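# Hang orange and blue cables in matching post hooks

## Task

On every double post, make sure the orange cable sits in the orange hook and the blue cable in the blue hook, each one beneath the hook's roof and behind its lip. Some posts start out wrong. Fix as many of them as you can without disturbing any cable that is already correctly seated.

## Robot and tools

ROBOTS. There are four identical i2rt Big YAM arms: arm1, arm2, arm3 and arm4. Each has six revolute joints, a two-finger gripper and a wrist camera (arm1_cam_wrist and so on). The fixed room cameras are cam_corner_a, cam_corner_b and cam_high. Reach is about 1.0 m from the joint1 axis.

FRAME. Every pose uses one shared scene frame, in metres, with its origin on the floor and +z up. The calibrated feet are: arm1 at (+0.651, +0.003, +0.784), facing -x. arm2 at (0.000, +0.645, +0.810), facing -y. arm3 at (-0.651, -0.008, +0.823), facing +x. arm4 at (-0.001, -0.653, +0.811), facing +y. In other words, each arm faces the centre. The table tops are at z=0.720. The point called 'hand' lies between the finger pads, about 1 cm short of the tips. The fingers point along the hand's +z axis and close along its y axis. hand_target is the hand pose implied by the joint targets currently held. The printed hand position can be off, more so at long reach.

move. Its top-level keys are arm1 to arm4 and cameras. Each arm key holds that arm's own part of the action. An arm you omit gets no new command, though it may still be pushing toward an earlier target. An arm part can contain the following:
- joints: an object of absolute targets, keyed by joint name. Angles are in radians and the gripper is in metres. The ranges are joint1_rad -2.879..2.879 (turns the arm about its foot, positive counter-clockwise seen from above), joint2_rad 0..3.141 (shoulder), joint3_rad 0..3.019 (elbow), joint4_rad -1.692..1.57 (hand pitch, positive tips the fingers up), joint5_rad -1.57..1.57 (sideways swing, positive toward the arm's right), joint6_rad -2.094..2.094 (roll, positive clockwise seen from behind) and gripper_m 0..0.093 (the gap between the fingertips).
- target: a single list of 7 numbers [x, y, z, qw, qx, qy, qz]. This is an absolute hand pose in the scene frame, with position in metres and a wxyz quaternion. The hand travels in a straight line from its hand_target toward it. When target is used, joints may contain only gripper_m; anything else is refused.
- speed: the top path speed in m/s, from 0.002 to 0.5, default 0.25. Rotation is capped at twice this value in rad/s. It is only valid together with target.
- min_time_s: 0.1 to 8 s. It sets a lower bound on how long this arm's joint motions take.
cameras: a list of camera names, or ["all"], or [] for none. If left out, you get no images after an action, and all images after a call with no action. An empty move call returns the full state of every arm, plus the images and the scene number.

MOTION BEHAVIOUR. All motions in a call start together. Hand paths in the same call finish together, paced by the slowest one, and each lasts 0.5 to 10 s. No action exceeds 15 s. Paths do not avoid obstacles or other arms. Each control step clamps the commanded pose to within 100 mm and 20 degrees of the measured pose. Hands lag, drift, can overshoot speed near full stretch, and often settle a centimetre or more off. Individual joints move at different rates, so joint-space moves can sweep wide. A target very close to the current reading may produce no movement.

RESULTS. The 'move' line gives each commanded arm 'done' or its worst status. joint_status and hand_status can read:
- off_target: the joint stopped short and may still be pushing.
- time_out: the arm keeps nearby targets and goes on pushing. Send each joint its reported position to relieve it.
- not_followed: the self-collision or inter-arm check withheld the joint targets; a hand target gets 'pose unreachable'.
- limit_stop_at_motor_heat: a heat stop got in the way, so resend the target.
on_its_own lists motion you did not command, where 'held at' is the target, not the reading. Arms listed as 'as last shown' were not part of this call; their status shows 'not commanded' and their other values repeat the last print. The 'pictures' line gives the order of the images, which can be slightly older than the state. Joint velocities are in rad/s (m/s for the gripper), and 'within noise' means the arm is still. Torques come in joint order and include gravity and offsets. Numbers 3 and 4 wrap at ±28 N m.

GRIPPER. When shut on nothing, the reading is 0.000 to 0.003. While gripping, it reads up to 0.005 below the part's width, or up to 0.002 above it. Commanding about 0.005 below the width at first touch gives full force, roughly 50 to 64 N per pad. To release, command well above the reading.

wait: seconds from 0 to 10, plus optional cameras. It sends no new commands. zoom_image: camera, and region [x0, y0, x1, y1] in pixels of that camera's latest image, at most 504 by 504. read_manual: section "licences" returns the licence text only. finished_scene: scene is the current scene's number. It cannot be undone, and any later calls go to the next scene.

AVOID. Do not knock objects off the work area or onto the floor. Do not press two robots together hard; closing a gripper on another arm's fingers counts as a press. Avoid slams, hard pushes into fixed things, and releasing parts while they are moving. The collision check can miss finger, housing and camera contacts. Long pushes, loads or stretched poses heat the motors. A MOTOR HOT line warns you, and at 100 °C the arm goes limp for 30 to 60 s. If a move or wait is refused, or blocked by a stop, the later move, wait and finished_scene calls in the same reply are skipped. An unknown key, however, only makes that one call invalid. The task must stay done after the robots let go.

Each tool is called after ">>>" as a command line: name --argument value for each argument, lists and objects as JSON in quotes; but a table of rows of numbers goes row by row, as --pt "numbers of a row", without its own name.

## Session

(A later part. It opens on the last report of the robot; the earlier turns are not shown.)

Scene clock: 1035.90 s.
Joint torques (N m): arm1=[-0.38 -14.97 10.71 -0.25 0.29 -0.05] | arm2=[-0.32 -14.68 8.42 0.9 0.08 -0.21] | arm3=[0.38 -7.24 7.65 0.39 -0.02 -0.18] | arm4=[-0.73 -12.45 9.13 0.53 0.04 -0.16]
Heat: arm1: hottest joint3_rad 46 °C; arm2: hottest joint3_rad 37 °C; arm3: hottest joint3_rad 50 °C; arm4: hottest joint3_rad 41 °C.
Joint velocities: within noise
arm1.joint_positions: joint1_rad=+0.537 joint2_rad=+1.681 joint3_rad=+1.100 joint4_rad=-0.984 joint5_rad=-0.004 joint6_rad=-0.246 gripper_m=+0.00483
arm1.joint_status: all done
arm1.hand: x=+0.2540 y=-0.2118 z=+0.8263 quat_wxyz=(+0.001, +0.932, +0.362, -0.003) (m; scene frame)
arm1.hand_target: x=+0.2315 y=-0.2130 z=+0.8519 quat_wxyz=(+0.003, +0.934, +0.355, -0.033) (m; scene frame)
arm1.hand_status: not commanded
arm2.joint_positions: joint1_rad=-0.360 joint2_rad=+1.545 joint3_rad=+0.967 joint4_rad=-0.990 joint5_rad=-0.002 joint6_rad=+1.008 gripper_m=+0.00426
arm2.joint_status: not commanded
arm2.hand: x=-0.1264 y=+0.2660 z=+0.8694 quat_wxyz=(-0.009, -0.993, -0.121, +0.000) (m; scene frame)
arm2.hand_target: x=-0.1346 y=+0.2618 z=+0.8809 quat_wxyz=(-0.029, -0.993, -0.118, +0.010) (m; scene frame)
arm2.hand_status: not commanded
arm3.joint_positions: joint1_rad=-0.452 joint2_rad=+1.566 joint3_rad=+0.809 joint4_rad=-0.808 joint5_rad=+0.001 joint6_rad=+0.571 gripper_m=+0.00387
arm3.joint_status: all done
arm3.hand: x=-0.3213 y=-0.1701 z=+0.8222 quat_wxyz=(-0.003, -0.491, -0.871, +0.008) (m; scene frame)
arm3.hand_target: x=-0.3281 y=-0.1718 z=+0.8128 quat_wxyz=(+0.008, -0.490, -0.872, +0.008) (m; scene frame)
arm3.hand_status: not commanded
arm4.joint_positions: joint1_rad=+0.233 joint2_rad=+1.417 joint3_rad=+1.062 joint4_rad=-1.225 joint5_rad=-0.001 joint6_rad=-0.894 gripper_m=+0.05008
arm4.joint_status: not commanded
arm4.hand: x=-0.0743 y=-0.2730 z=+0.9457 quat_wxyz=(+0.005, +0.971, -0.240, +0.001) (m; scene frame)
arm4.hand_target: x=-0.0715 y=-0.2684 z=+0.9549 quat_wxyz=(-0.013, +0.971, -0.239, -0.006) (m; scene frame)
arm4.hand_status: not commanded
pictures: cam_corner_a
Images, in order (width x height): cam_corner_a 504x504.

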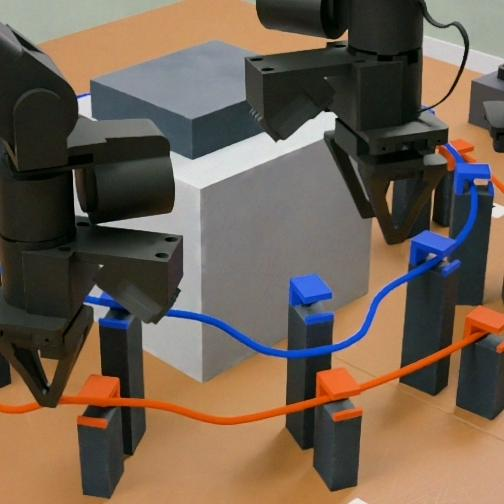

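>>> move --arm1 '{"joints": {"joint2_rad": 1.719, "joint3_rad": 1.085, "joint4_rad": -0.933}, "min_time_s": 1.2}' --arm3 '{"joints": {"joint2_rad": 1.616, "joint3_rad": 0.79, "joint4_rad": -0.757}, "min_time_s": 1.2}' --cameras '["arm1_cam_wrist", "arm3_cam_wrist", "arm2_cam_wrist", "cam_corner_a"]'

>>> zoom_image --camera "arm1_cam_wrist" --region '[260, 0, 500, 180]'

>>> zoom_image --camera "arm3_cam_wrist" --region '[200, 60, 440, 260]'

>>> zoom_image --camera "cam_corner_a" --region '[40, 320, 180, 440]'

>>> zoom_image --camera "arm2_cam_wrist" --region '[240, 150, 440, 350]'

Scene clock: 1079.47 s.
Joint torques (N m): arm1=[-0.62 -12.16 6.52 0.57 0.31 -0.02] | arm2=[-0.03 -14.56 8.44 0.94 0.07 -0.2] | arm3=[0.44 -7.36 6.9 0.4 -0.02 -0.18] | arm4=[-0.62 -12.51 9.17 0.53 0.05 -0.15]
Heat: arm1: hottest joint3_rad 46 °C; arm2: hottest joint3_rad 37 °C; arm3: hottest joint3_rad 50 °C; arm4: hottest joint3_rad 41 °C.
move: arm1 done; arm3 done
Joint velocities: within noise
arm1.joint_positions: joint1_rad=+0.536 joint2_rad=+1.700 joint3_rad=+1.091 joint4_rad=-0.946 joint5_rad=-0.004 joint6_rad=-0.247 gripper_m=+0.00483
arm1.joint_status: all done
arm1.hand: x=+0.2508 y=-0.2125 z=+0.8148 quat_wxyz=(+0.002, +0.932, +0.362, -0.008) (m; scene frame)
arm1.hand_target: x=+0.2478 y=-0.2043 z=+0.8050 quat_wxyz=(-0.001, +0.935, +0.355, -0.002) (m; scene frame)
arm1.hand_status: not commanded
arm2, arm4: as last shown
arm3.joint_positions: joint1_rad=-0.453 joint2_rad=+1.594 joint3_rad=+0.805 joint4_rad=-0.766 joint5_rad=+0.001 joint6_rad=+0.571 gripper_m=+0.00387
arm3.joint_status: all done
arm3.hand: x=-0.3175 y=-0.1725 z=+0.8112 quat_wxyz=(-0.008, -0.491, -0.871, +0.008) (m; scene frame)
arm3.hand_target: x=-0.3274 y=-0.1725 z=+0.7998 quat_wxyz=(+0.006, -0.490, -0.872, +0.008) (m; scene frame)
arm3.hand_status: not commanded
pictures: arm1_cam_wrist, arm2_cam_wrist, arm3_cam_wrist, cam_corner_a
Images, in order (width x height): arm1_cam_wrist 672x504, arm2_cam_wrist 672x504, arm3_cam_wrist 672x504, cam_corner_a 504x504.

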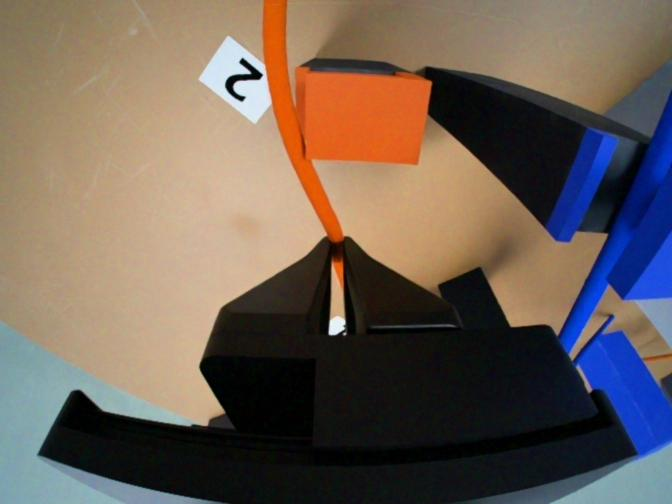

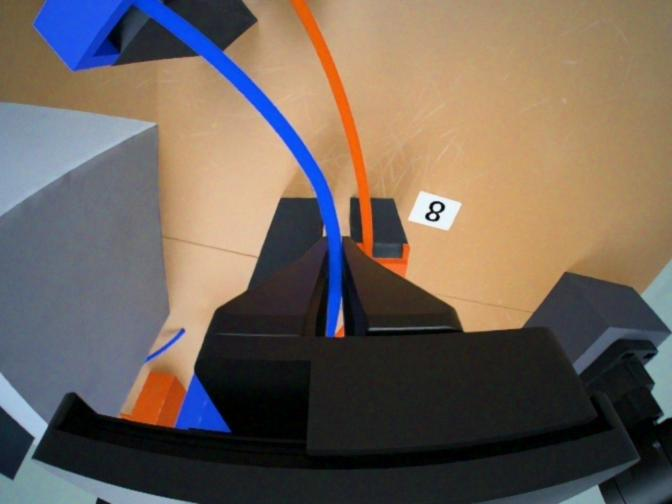

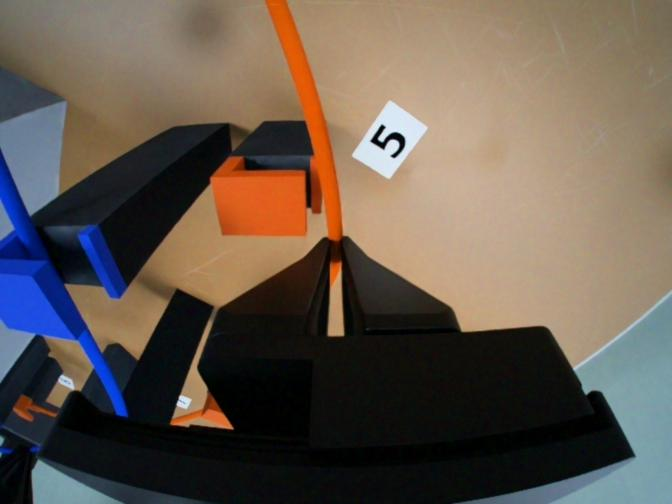

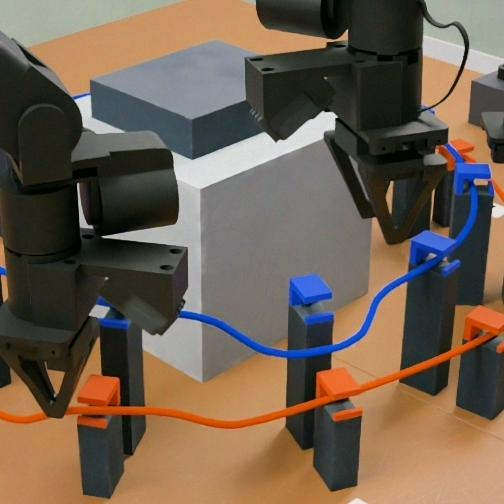

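Scaled by 2.100 from the camera's 672x504 image, which has a finer 960x720 frame.

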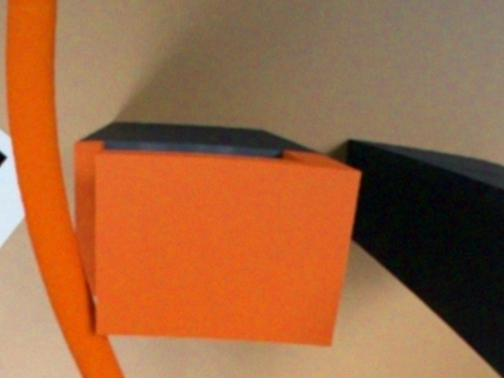

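Scaled by 2.100 from the camera's 672x504 image, which has a finer 960x720 frame.

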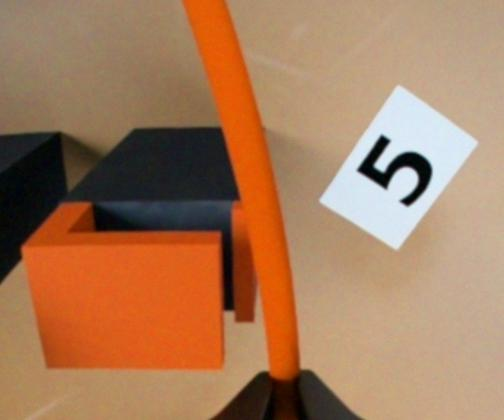

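Scaled by 3.600 from the camera's 504x504 image, which has a finer 720x720 frame.

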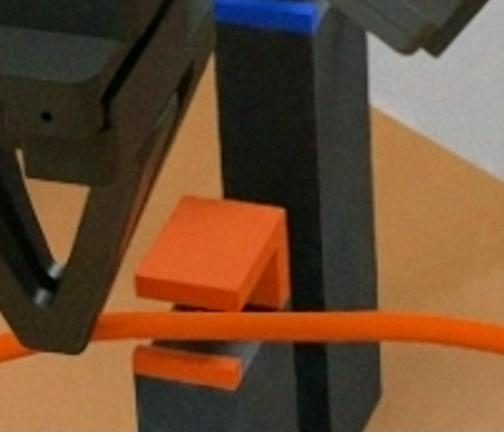

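Scaled by 2.520 from the camera's 672x504 image, which has a finer 960x720 frame.

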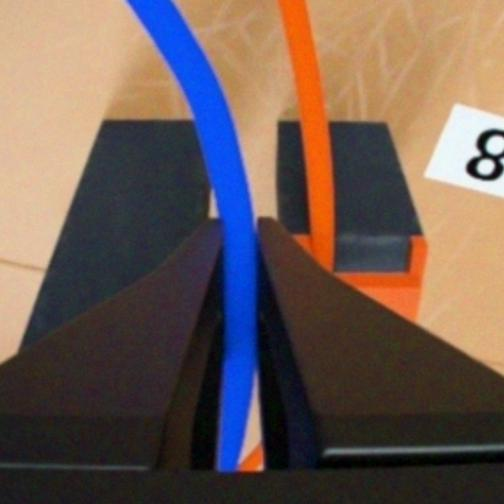

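>>> move --arm4 '{"joints": {"joint1_rad": -0.2, "joint2_rad": 1.2, "joint3_rad": 0.6, "joint4_rad": 0.6, "joint5_rad": -1.5, "joint6_rad": 0.0, "gripper_m": 0.02}, "min_time_s": 1.5}' --arm3 '{"joints": {"joint2_rad": 1.626, "joint3_rad": 0.786}, "min_time_s": 0.8}' --cameras '["cam_corner_a"]'

>>> zoom_image --camera "cam_corner_a" --region '[40, 320, 180, 440]'

Scene clock: 1139.67 s.
Joint torques (N m): arm1=[-0.26 -12.22 6.39 0.61 0.27 -0.03] | arm2=[-0.15 -14.45 8.4 0.91 0.07 -0.2] | arm3=[0.44 -7.41 6.43 0.39 -0.02 -0.18] | arm4=[-0.38 -7.88 8.95 1.89 -0.06 0.06]
Heat: arm1: hottest joint3_rad 38 °C; arm2: hottest joint3_rad 37 °C; arm3: hottest joint3_rad 48 °C; arm4: hottest joint3_rad 40 °C.
move: arm3 done; arm4 done
Joint velocities: within noise
arm1, arm2: as last shown
arm1.hand_target: x=+0.2478 y=-0.2043 z=+0.8050 quat_wxyz=(-0.001, +0.935, +0.355, -0.003) (m; scene frame)
arm3.joint_positions: joint1_rad=-0.453 joint2_rad=+1.604 joint3_rad=+0.805 joint4_rad=-0.765 joint5_rad=+0.001 joint6_rad=+0.571 gripper_m=+0.00387
arm3.joint_status: all done
arm3.hand: x=-0.3186 y=-0.1720 z=+0.8079 quat_wxyz=(-0.003, -0.491, -0.871, +0.008) (m; scene frame)
arm3.hand_target: x=-0.3306 y=-0.1709 z=+0.7954 quat_wxyz=(+0.013, -0.490, -0.872, +0.008) (m; scene frame)
arm3.hand_status: not commanded
arm4.joint_positions: joint1_rad=-0.192 joint2_rad=+1.216 joint3_rad=+0.597 joint4_rad=+0.581 joint5_rad=-1.498 joint6_rad=-0.010 gripper_m=+0.02008
arm4.joint_status: all done
arm4.hand: x=-0.0879 y=-0.2704 z=+1.0953 quat_wxyz=(-0.097, +0.698, -0.118, -0.699) (m; scene frame)
arm4.hand_target: x=-0.0852 y=-0.2717 z=+1.1037 quat_wxyz=(-0.110, +0.698, -0.110, -0.699) (m; scene frame)
arm4.hand_status: not commanded
pictures: cam_corner_a
Images, in order (width x height): cam_corner_a 504x504.

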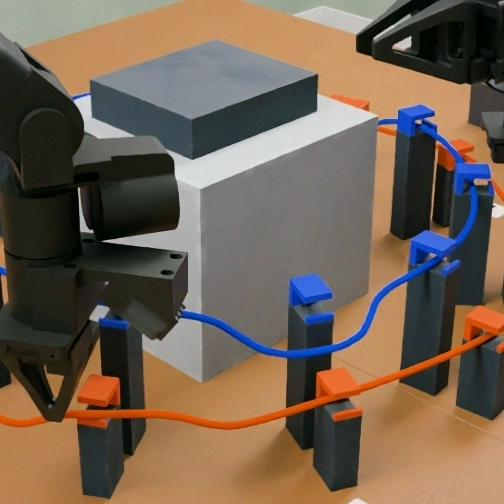

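Scaled by 3.600 from the camera's 504x504 image, which has a finer 720x720 frame.

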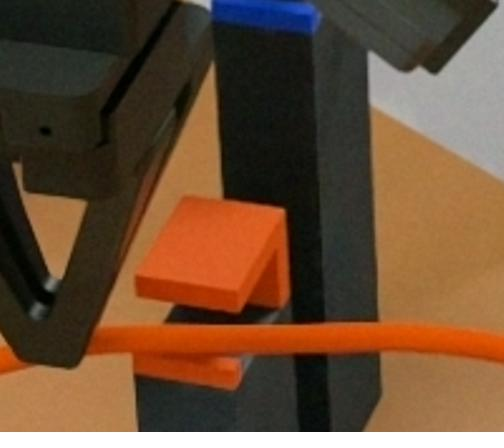

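>>> move --arm4 '{"joints": {"joint1_rad": -1.18}, "min_time_s": 1.3}' --arm3 '{"joints": {"joint2_rad": 1.634, "joint3_rad": 0.784}, "min_time_s": 0.6}' --cameras '["cam_corner_a"]'

>>> zoom_image --camera "cam_corner_a" --region '[40, 320, 180, 440]'

Scene clock: 1165.70 s.
Joint torques (N m): arm1=[-0.62 -11.63 6.52 0.64 0.32 -0.03] | arm2=[-0.38 -14.68 8.46 0.85 0.08 -0.2] | arm3=[0.44 -7.41 6.61 0.32 -0.02 -0.18] | arm4=[-0.79 -8.23 8.98 1.94 -0.03 0.04]
Heat: arm1: hottest joint3_rad 37 °C; arm2: hottest joint3_rad 37 °C; arm3: hottest joint3_rad 47 °C; arm4: hottest joint3_rad 40 °C.
move: arm3 done; arm4 done
Joint velocities: within noise
arm1, arm2: as last shown
arm3.joint_positions: joint1_rad=-0.453 joint2_rad=+1.612 joint3_rad=+0.799 joint4_rad=-0.764 joint5_rad=+0.001 joint6_rad=+0.571 gripper_m=+0.00387
arm3.joint_status: all done
arm3.hand: x=-0.3220 y=-0.1706 z=+0.8037 quat_wxyz=(+0.003, -0.491, -0.871, +0.008) (m; scene frame)
arm3.hand_target: x=-0.3326 y=-0.1700 z=+0.7924 quat_wxyz=(+0.018, -0.490, -0.872, +0.008) (m; scene frame)
arm3.hand_status: not commanded
arm4.joint_positions: joint1_rad=-1.171 joint2_rad=+1.216 joint3_rad=+0.597 joint4_rad=+0.581 joint5_rad=-1.498 joint6_rad=-0.010 gripper_m=+0.02008
arm4.joint_status: all done
arm4.hand: x=+0.2680 y=-0.3671 z=+1.0953 quat_wxyz=(-0.415, +0.561, -0.432, -0.571) (m; scene frame)
arm4.hand_target: x=+0.2686 y=-0.3701 z=+1.1037 quat_wxyz=(-0.426, +0.565, -0.426, -0.565) (m; scene frame)
arm4.hand_status: not commanded
pictures: cam_corner_a
Images, in order (width x height): cam_corner_a 504x504.

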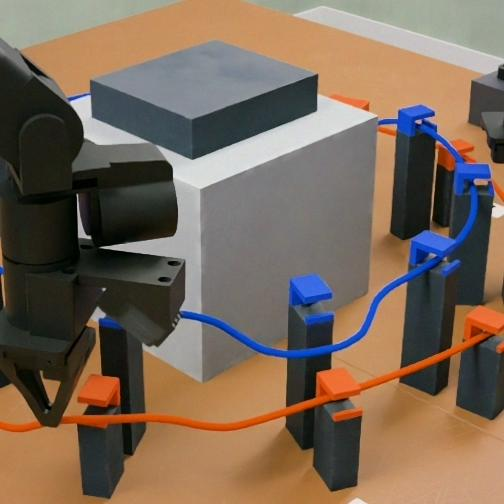

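Scaled by 3.600 from the camera's 504x504 image, which has a finer 720x720 frame.

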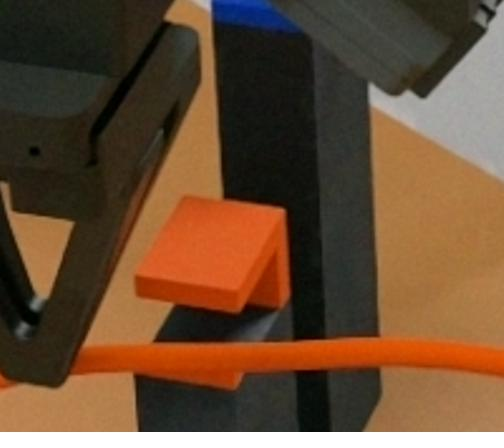

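>>> move --arm4 '{"joints": {"joint2_rad": 2.13, "joint3_rad": 0.70, "joint4_rad": 1.47}, "min_time_s": 1.5}' --arm3 '{"joints": {"joint3_rad": 0.842}, "min_time_s": 0.5}' --cameras '["arm4_cam_wrist", "cam_corner_a"]'

>>> zoom_image --camera "cam_corner_a" --region '[40, 320, 180, 440]'

Scene clock: 1195.60 s.
Joint torques (N m): arm1=[-0.44 -12.04 6.45 0.75 0.27 -0.04] | arm2=[0.03 -14.62 8.47 0.91 0.07 -0.2] | arm3=[0.44 -7.41 11.96 0.32 -0.02 -0.18] | arm4=[-0.56 -14.27 3.29 1.91 -0.02 0.04]
Heat: arm1: hottest joint3_rad 37 °C; arm2: hottest joint3_rad 36 °C; arm3: hottest joint3_rad 47 °C; arm4: hottest joint3_rad 40 °C.
move: arm3 done; arm4 done
Joint velocities: within noise
arm1, arm2: as last shown
arm3.joint_positions: joint1_rad=-0.453 joint2_rad=+1.612 joint3_rad=+0.799 joint4_rad=-0.764 joint5_rad=+0.001 joint6_rad=+0.571 gripper_m=+0.00387
arm3.joint_status: all done
arm3.hand: x=-0.3220 y=-0.1706 z=+0.8037 quat_wxyz=(+0.003, -0.491, -0.871, +0.008) (m; scene frame)
arm3.hand_target: x=-0.3053 y=-0.1835 z=+0.8073 quat_wxyz=(-0.011, -0.490, -0.872, +0.007) (m; scene frame)
arm3.hand_status: not commanded
arm4.joint_positions: joint1_rad=-1.171 joint2_rad=+2.133 joint3_rad=+0.683 joint4_rad=+1.451 joint5_rad=-1.499 joint6_rad=-0.009 gripper_m=+0.02008
arm4.joint_status: all done
arm4.hand: x=+0.3264 y=-0.3453 z=+0.8468 quat_wxyz=(-0.427, +0.568, -0.421, -0.564) (m; scene frame)
arm4.hand_target: x=+0.3349 y=-0.3459 z=+0.8519 quat_wxyz=(-0.437, +0.572, -0.414, -0.557) (m; scene frame)
arm4.hand_status: not commanded
pictures: arm4_cam_wrist, cam_corner_a
Images, in order (width x height): arm4_cam_wrist 672x504, cam_corner_a 504x504.

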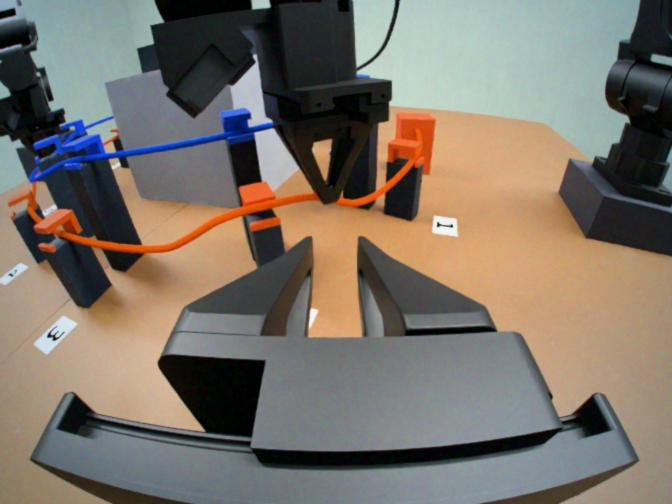

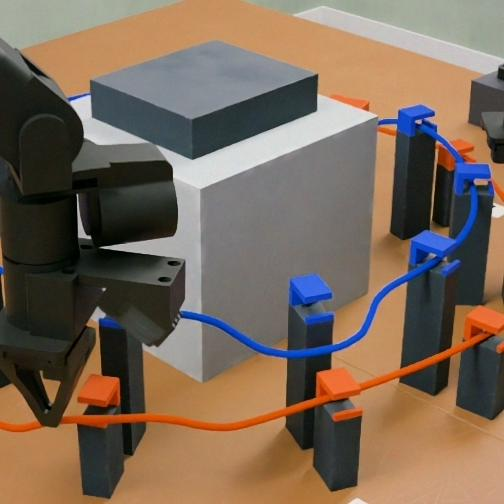

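Scaled by 3.600 from the camera's 504x504 image, which has a finer 720x720 frame.

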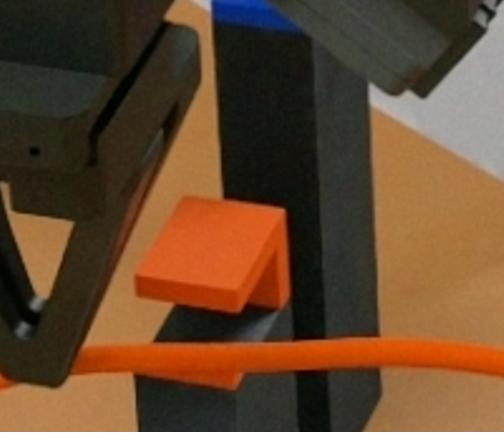

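>>> zoom_image --camera "arm4_cam_wrist" --region '[210, 160, 330, 250]'

>>> move --arm3 '{"joints": {"joint1_rad": -0.36, "joint2_rad": 1.667, "joint3_rad": 0.90, "joint4_rad": -0.79}, "min_time_s": 1.5}' --cameras '["arm3_cam_wrist", "cam_corner_a"]'

>>> zoom_image --camera "cam_corner_a" --region '[40, 320, 180, 440]'

Scaled by 4.200 from the camera's 672x504 image, which has a finer 960x720 frame.

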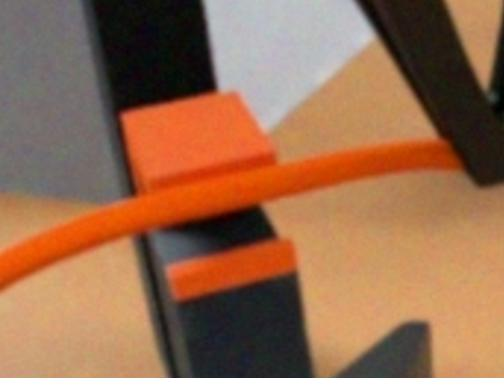

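Scene clock: 1211.17 s.
Joint torques (N m): arm1=[-0.26 -12.1 6.43 0.68 0.29 -0.05] | arm2=[-0.26 -14.45 8.43 0.94 0.09 -0.21] | arm3=[2.43 -8 12.25 -0.21 -0.01 -0.18] | arm4=[-0.67 -13.98 3.25 1.87 0 0.07]
Heat: arm1: hottest joint3_rad 37 °C; arm2: hottest joint3_rad 36 °C; arm3: hottest joint3_rad 49 °C; arm4: hottest joint3_rad 37 °C.
move: arm3 done
Joint velocities: within noise
arm1, arm2, arm4: as last shown
arm3.joint_positions: joint1_rad=-0.372 joint2_rad=+1.644 joint3_rad=+0.856 joint4_rad=-0.781 joint5_rad=+0.001 joint6_rad=+0.571 gripper_m=+0.00387
arm3.joint_status: all done
arm3.hand: x=-0.2908 y=-0.1509 z=+0.8068 quat_wxyz=(+0.000, -0.456, -0.890, +0.008) (m; scene frame)
arm3.hand_target: x=-0.2729 y=-0.1523 z=+0.8101 quat_wxyz=(-0.006, -0.443, -0.896, +0.007) (m; scene frame)
arm3.hand_status: not commanded
pictures: arm3_cam_wrist, cam_corner_a
Images, in order (width x height): arm3_cam_wrist 672x504, cam_corner_a 504x504.

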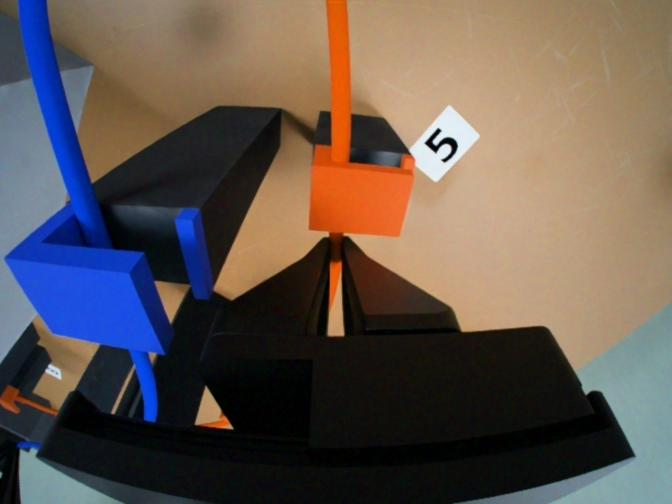

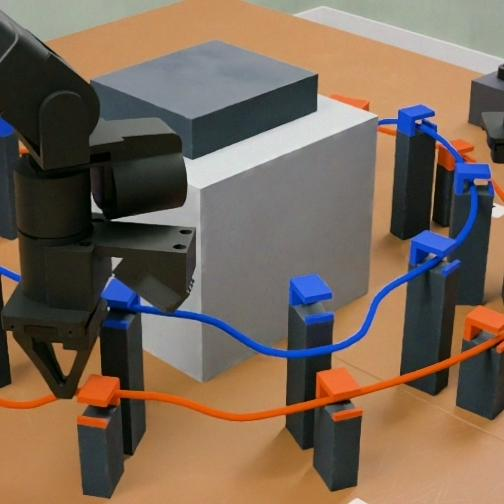

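Scaled by 3.600 from the camera's 504x504 image, which has a finer 720x720 frame.

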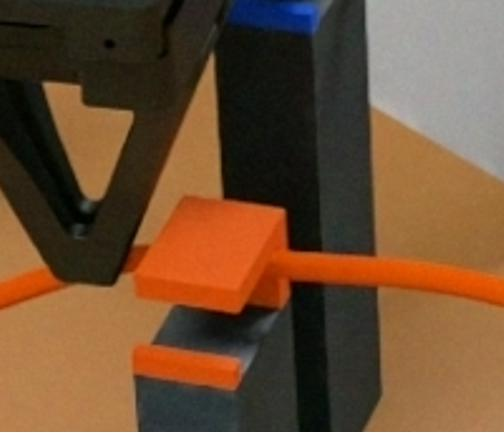

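>>> move --arm1 '{"joints": {"joint2_rad": 1.728, "joint3_rad": 1.078}, "min_time_s": 0.8}' --arm3 '{"joints": {"gripper_m": 0.03}}' --cameras '["arm1_cam_wrist", "arm4_cam_wrist", "arm3_cam_wrist", "cam_corner_a"]'

>>> zoom_image --camera "cam_corner_a" --region '[40, 320, 180, 440]'

>>> zoom_image --camera "arm4_cam_wrist" --region '[210, 160, 330, 250]'

>>> zoom_image --camera "arm3_cam_wrist" --region '[240, 60, 480, 260]'

Scene clock: 1240.63 s.
Joint torques (N m): arm1=[-0.38 -12.28 6.16 0.31 0.29 -0.01] | arm2=[-0.21 -14.51 8.42 0.9 0.07 -0.21] | arm3=[2.32 -8 12.25 -0.12 -0.02 -0.18] | arm4=[-0.62 -13.98 3.25 1.89 0.01 0.05]
Heat: arm1: hottest joint3_rad 36 °C; arm2: hottest joint3_rad 36 °C; arm3: hottest joint3_rad 52 °C; arm4: hottest joint3_rad 35 °C.
move: arm1 done; arm3 done
Joint velocities: within noise
arm1.joint_positions: joint1_rad=+0.533 joint2_rad=+1.711 joint3_rad=+1.084 joint4_rad=-0.941 joint5_rad=-0.004 joint6_rad=-0.247 gripper_m=+0.00483
arm1.joint_status: all done
arm1.hand: x=+0.2525 y=-0.2100 z=+0.8083 quat_wxyz=(+0.001, +0.933, +0.360, -0.002) (m; scene frame)
arm1.hand_target: x=+0.2518 y=-0.2024 z=+0.7991 quat_wxyz=(-0.002, +0.935, +0.355, +0.005) (m; scene frame)
arm1.hand_status: not commanded
arm2, arm4: as last shown
arm3.joint_positions: joint1_rad=-0.371 joint2_rad=+1.645 joint3_rad=+0.856 joint4_rad=-0.784 joint5_rad=+0.001 joint6_rad=+0.570 gripper_m=+0.02993
arm3.joint_status: all done
arm3.hand: x=-0.2914 y=-0.1503 z=+0.8067 quat_wxyz=(+0.001, -0.455, -0.891, +0.008) (m; scene frame)
arm3.hand_target: x=-0.2729 y=-0.1523 z=+0.8101 quat_wxyz=(-0.006, -0.443, -0.896, +0.007) (m; scene frame)
arm3.hand_status: not commanded
pictures: arm1_cam_wrist, arm3_cam_wrist, arm4_cam_wrist, cam_corner_a
Images, in order (width x height): arm1_cam_wrist 672x504, arm3_cam_wrist 672x504, arm4_cam_wrist 672x504, cam_corner_a 504x504.

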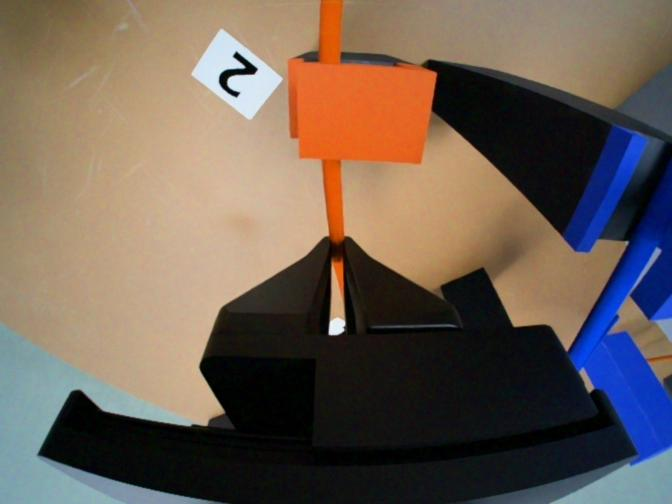

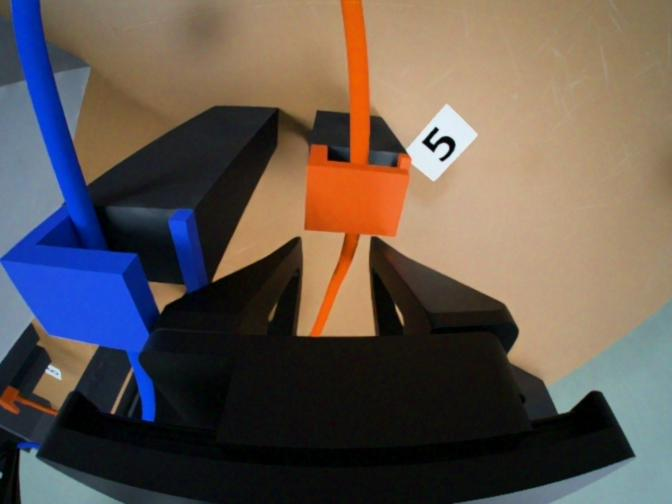

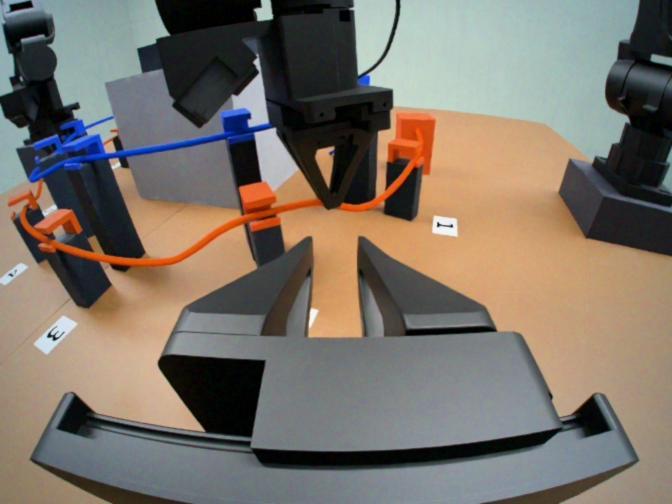

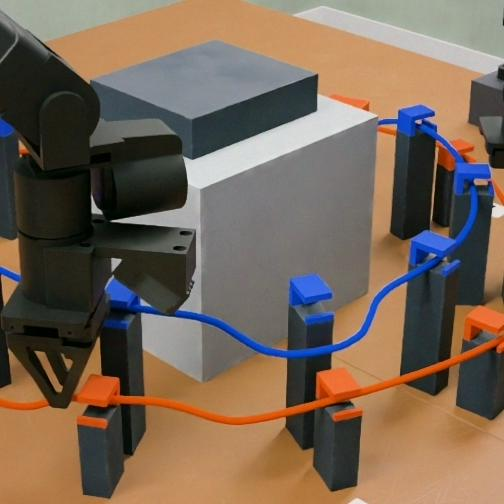

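Scaled by 3.600 from the camera's 504x504 image, which has a finer 720x720 frame.

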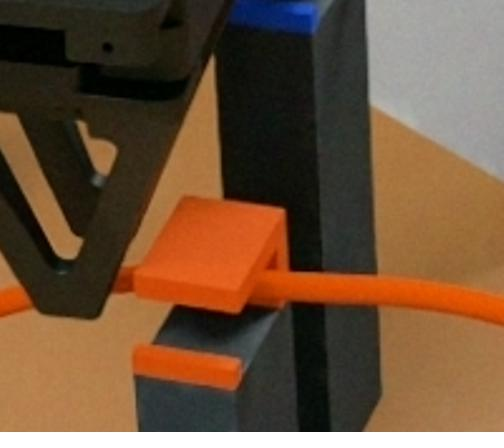

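Scaled by 4.200 from the camera's 672x504 image, which has a finer 960x720 frame.

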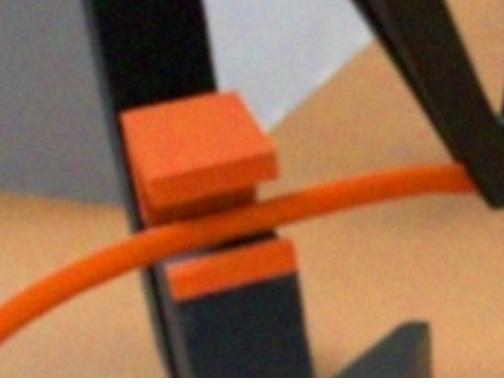

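Scaled by 2.100 from the camera's 672x504 image, which has a finer 960x720 frame.

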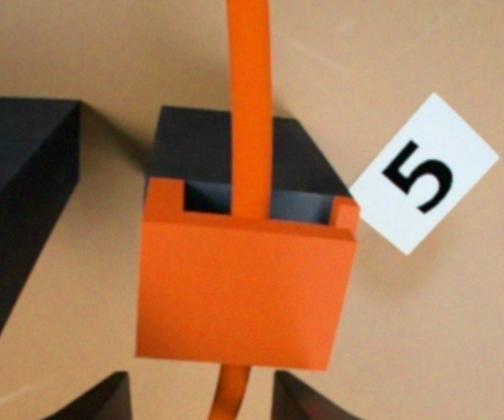

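>>> move --arm1 '{"joints": {"joint1_rad": 0.49, "joint2_rad": 1.733}, "min_time_s": 0.8}' --arm3 '{"joints": {"joint2_rad": 1.43, "joint3_rad": 1.04, "joint4_rad": -1.13, "gripper_m": 0.05}, "min_time_s": 1.5}' --cameras '["arm1_cam_wrist", "arm4_cam_wrist", "arm3_cam_wrist", "cam_corner_a"]'

>>> zoom_image --camera "cam_corner_a" --region '[40, 320, 180, 440]'

>>> zoom_image --camera "arm4_cam_wrist" --region '[210, 160, 330, 250]'

Scene clock: 1280.10 s.
Joint torques (N m): arm1=[-0.5 -12.28 6.16 0.36 0.31 -0.05] | arm2=[-0.32 -14.62 8.42 0.99 0.08 -0.22] | arm3=[2.08 -8.64 14.9 -0.2 -0.1 -0.18] | arm4=[-0.62 -14.04 3.28 1.89 -0.01 0.03]
Heat: arm1: hottest joint3_rad 36 °C; arm2: hottest joint3_rad 36 °C; arm3: hottest joint3_rad 55 °C; arm4: hottest joint2_rad 33 °C.
move: arm1 done; arm3 done
Joint velocities: within noise
arm1.joint_positions: joint1_rad=+0.506 joint2_rad=+1.715 joint3_rad=+1.084 joint4_rad=-0.937 joint5_rad=-0.004 joint6_rad=-0.247 gripper_m=+0.00483
arm1.joint_status: all done
arm1.hand: x=+0.2464 y=-0.1998 z=+0.8067 quat_wxyz=(+0.001, +0.937, +0.348, -0.002) (m; scene frame)
arm1.hand_target: x=+0.2467 y=-0.1907 z=+0.7969 quat_wxyz=(-0.002, +0.940, +0.342, +0.008) (m; scene frame)
arm1.hand_status: not commanded
arm2, arm4: as last shown
arm3.joint_positions: joint1_rad=-0.368 joint2_rad=+1.432 joint3_rad=+0.991 joint4_rad=-1.122 joint5_rad=+0.003 joint6_rad=+0.570 gripper_m=+0.04993
arm3.joint_status: all done
arm3.hand: x=-0.2920 y=-0.1470 z=+0.9262 quat_wxyz=(-0.004, -0.453, -0.891, +0.009) (m; scene frame)
arm3.hand_target: x=-0.2742 y=-0.1497 z=+0.9444 quat_wxyz=(-0.025, -0.443, -0.896, +0.005) (m; scene frame)
arm3.hand_status: not commanded
pictures: arm1_cam_wrist, arm3_cam_wrist, arm4_cam_wrist, cam_corner_a
Images, in order (width x height): arm1_cam_wrist 672x504, arm3_cam_wrist 672x504, arm4_cam_wrist 672x504, cam_corner_a 504x504.

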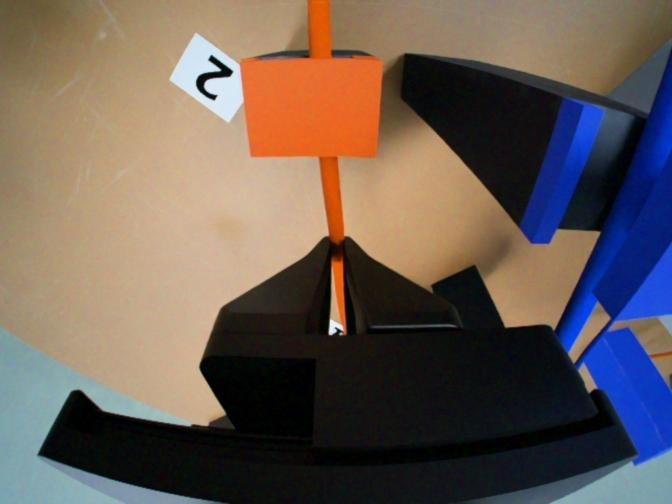

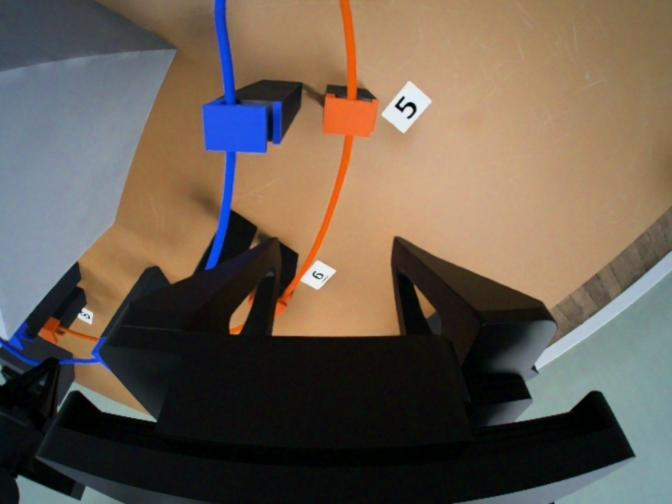

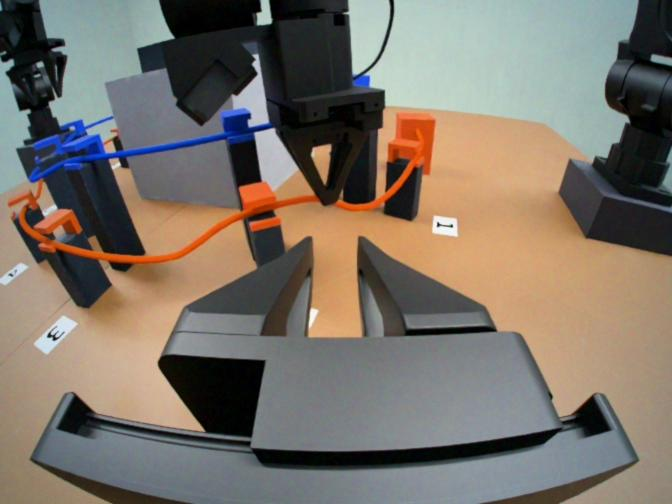

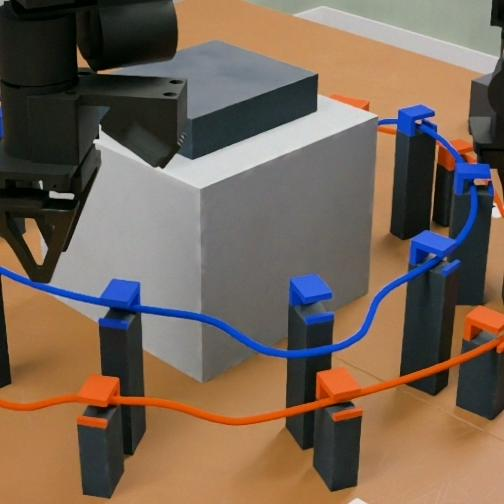

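Scaled by 3.600 from the camera's 504x504 image, which has a finer 720x720 frame.

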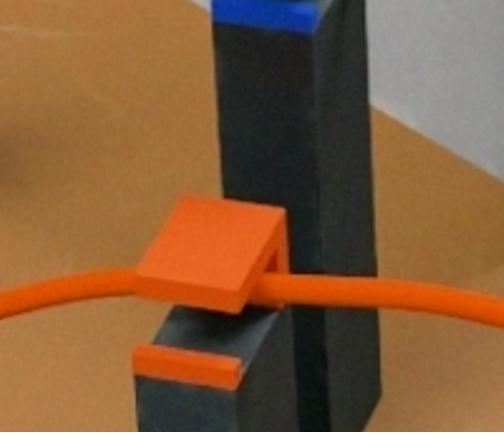

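Scaled by 4.200 from the camera's 672x504 image, which has a finer 960x720 frame.

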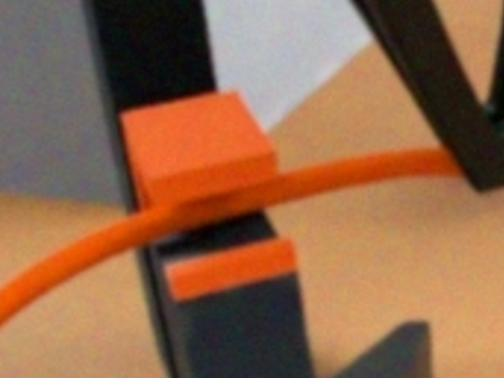

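>>> move --arm1 '{"joints": {"gripper_m": 0.03}}' --cameras '["arm1_cam_wrist", "arm4_cam_wrist"]'

>>> zoom_image --camera "arm4_cam_wrist" --region '[210, 160, 330, 250]'

>>> zoom_image --camera "arm1_cam_wrist" --region '[200, 0, 440, 180]'

Scene clock: 1311.80 s.
Joint torques (N m): arm1=[0.38 -11.99 6.31 0.2 0.27 -0.05] | arm2=[-0.15 -14.56 8.44 0.85 0.06 -0.21] | arm3=[2.08 -8.7 14.9 -0.21 -0.1 -0.17] | arm4=[-0.5 -14.04 3.25 1.94 0 0.05]
Heat: arm1: hottest joint3_rad 36 °C; arm2: hottest joint3_rad 36 °C; arm3: hottest joint3_rad 61 °C; arm4: hottest joint2_rad 33 °C.
move: arm1 done
Joint velocities: within noise
arm1.joint_positions: joint1_rad=+0.503 joint2_rad=+1.716 joint3_rad=+1.083 joint4_rad=-0.937 joint5_rad=-0.003 joint6_rad=-0.247 gripper_m=+0.02986
arm1.joint_status: all done
arm1.hand: x=+0.2467 y=-0.1980 z=+0.8056 quat_wxyz=(+0.000, +0.938, +0.347, -0.001) (m; scene frame)
arm1.hand_target: x=+0.2468 y=-0.1907 z=+0.7969 quat_wxyz=(-0.002, +0.940, +0.342, +0.008) (m; scene frame)
arm1.hand_status: not commanded
arm2.joint_positions: joint1_rad=-0.360 joint2_rad=+1.545 joint3_rad=+0.967 joint4_rad=-0.990 joint5_rad=-0.002 joint6_rad=+1.008 gripper_m=+0.00426
arm2.joint_status: not commanded
arm2.hand: x=-0.1264 y=+0.2660 z=+0.8694 quat_wxyz=(-0.009, -0.993, -0.121, +0.000) (m; scene frame)
arm2.hand_target: x=-0.1346 y=+0.2618 z=+0.8809 quat_wxyz=(-0.029, -0.993, -0.118, +0.010) (m; scene frame)
arm2.hand_status: not commanded
arm3, arm4: as last shown
pictures: arm1_cam_wrist, arm4_cam_wrist
Images, in order (width x height): arm1_cam_wrist 672x504, arm4_cam_wrist 672x504.

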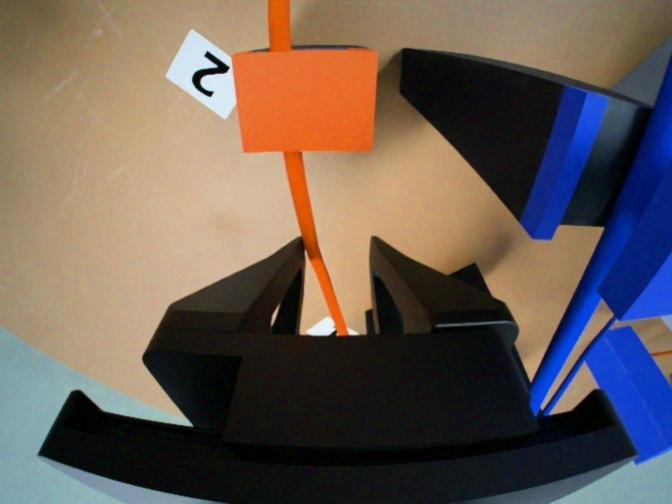

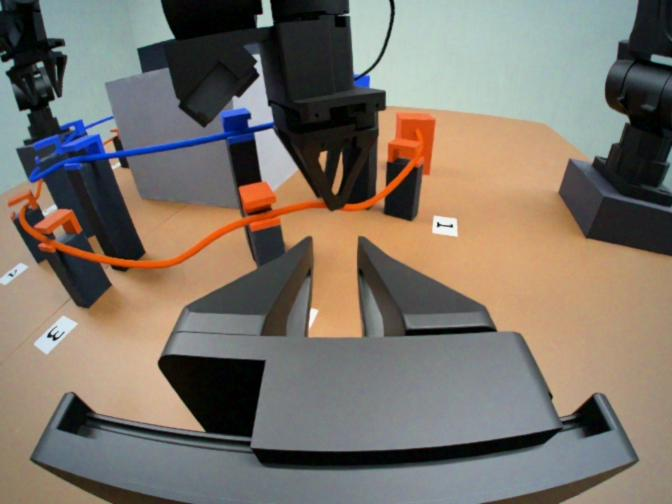

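Scaled by 4.200 from the camera's 672x504 image, which has a finer 960x720 frame.

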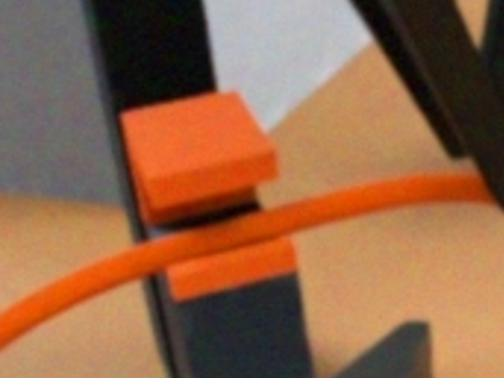

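Scaled by 2.100 from the camera's 672x504 image, which has a finer 960x720 frame.

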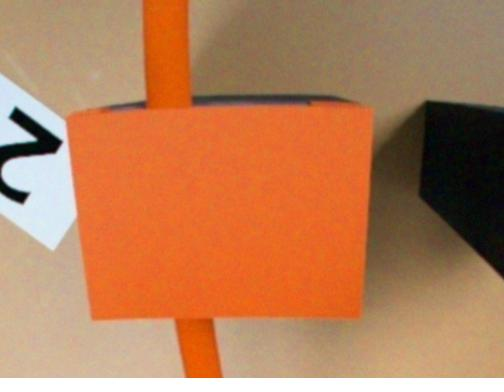

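>>> move --arm1 '{"joints": {"joint2_rad": 1.551, "joint3_rad": 1.295, "joint4_rad": -1.265, "gripper_m": 0.05}, "min_time_s": 1.5}' --arm3 '{"joints": {"joint2_rad": 1.0, "joint3_rad": 2.2, "joint4_rad": -1.2}, "min_time_s": 2}' --cameras '["arm1_cam_wrist", "arm4_cam_wrist"]'

>>> zoom_image --camera "arm4_cam_wrist" --region '[210, 160, 330, 250]'

>>> zoom_image --camera "arm1_cam_wrist" --region '[240, 0, 480, 180]'

Scene clock: 1353.70 s.
Joint torques (N m): arm1=[0.03 -13.98 11.59 -0.29 0.27 -0.02] | arm2=[-0.09 -14.62 8.43 0.87 0.06 -0.21] | arm3=[2.26 1.61 7.24 1.2 -0.15 -0.23] | arm4=[-0.67 -13.98 3.3 1.91 -0.03 0.06]
Heat: arm1: hottest joint3_rad 37 °C; arm2: hottest joint3_rad 36 °C; arm3: hottest joint3_rad 65 °C; arm4: hottest joint2_rad 34 °C.
move: arm1 done; arm3 done
Joint velocities: within noise
arm1.joint_positions: joint1_rad=+0.503 joint2_rad=+1.563 joint3_rad=+1.248 joint4_rad=-1.255 joint5_rad=-0.002 joint6_rad=-0.247 gripper_m=+0.04991
arm1.joint_status: all done
arm1.hand: x=+0.2482 y=-0.1972 z=+0.9276 quat_wxyz=(+0.000, +0.938, +0.347, -0.001) (m; scene frame)
arm1.hand_target: x=+0.2329 y=-0.1978 z=+0.9505 quat_wxyz=(+0.001, +0.939, +0.342, -0.026) (m; scene frame)
arm1.hand_status: not commanded
arm2, arm4: as last shown
arm3.joint_positions: joint1_rad=-0.368 joint2_rad=+1.000 joint3_rad=+2.190 joint4_rad=-1.191 joint5_rad=+0.003 joint6_rad=+0.569 gripper_m=+0.04993
arm3.joint_status: all done
arm3.hand: x=-0.3980 y=-0.0939 z=+1.6627 quat_wxyz=(-0.703, -0.317, -0.633, -0.064) (m; scene frame)
arm3.hand_target: x=-0.4003 y=-0.0902 z=+1.6643 quat_wxyz=(-0.703, -0.309, -0.637, -0.063) (m; scene frame)
arm3.hand_status: not commanded
pictures: arm1_cam_wrist, arm4_cam_wrist
Images, in order (width x height): arm1_cam_wrist 672x504, arm4_cam_wrist 672x504.

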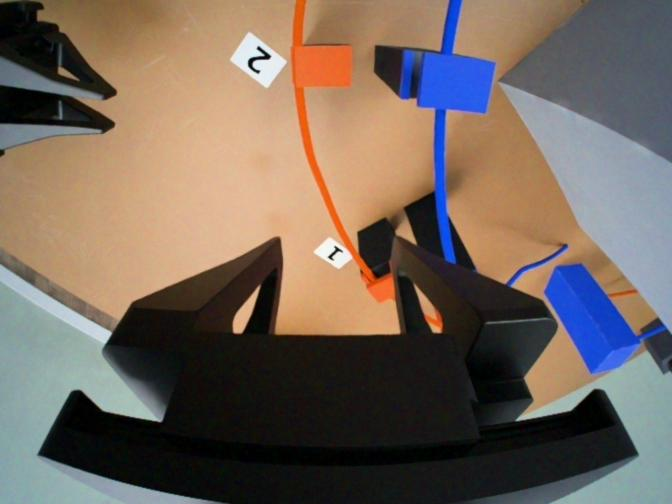

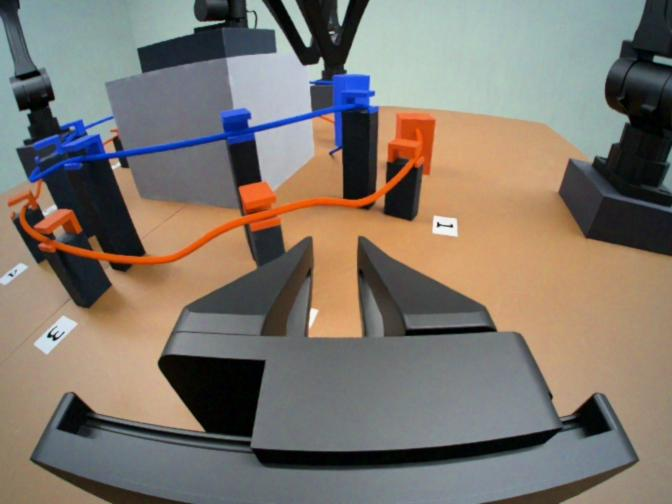

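Scaled by 4.200 from the camera's 672x504 image, which has a finer 960x720 frame.

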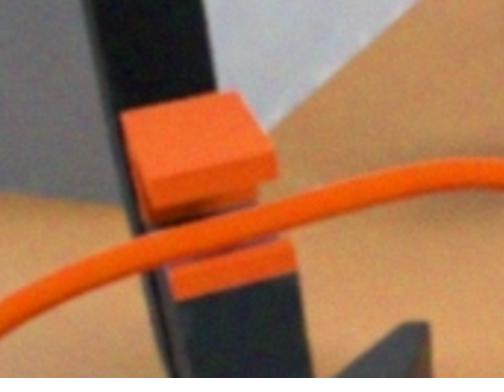

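Scaled by 2.100 from the camera's 672x504 image, which has a finer 960x720 frame.

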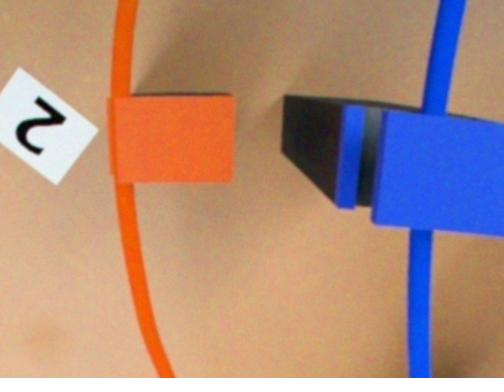

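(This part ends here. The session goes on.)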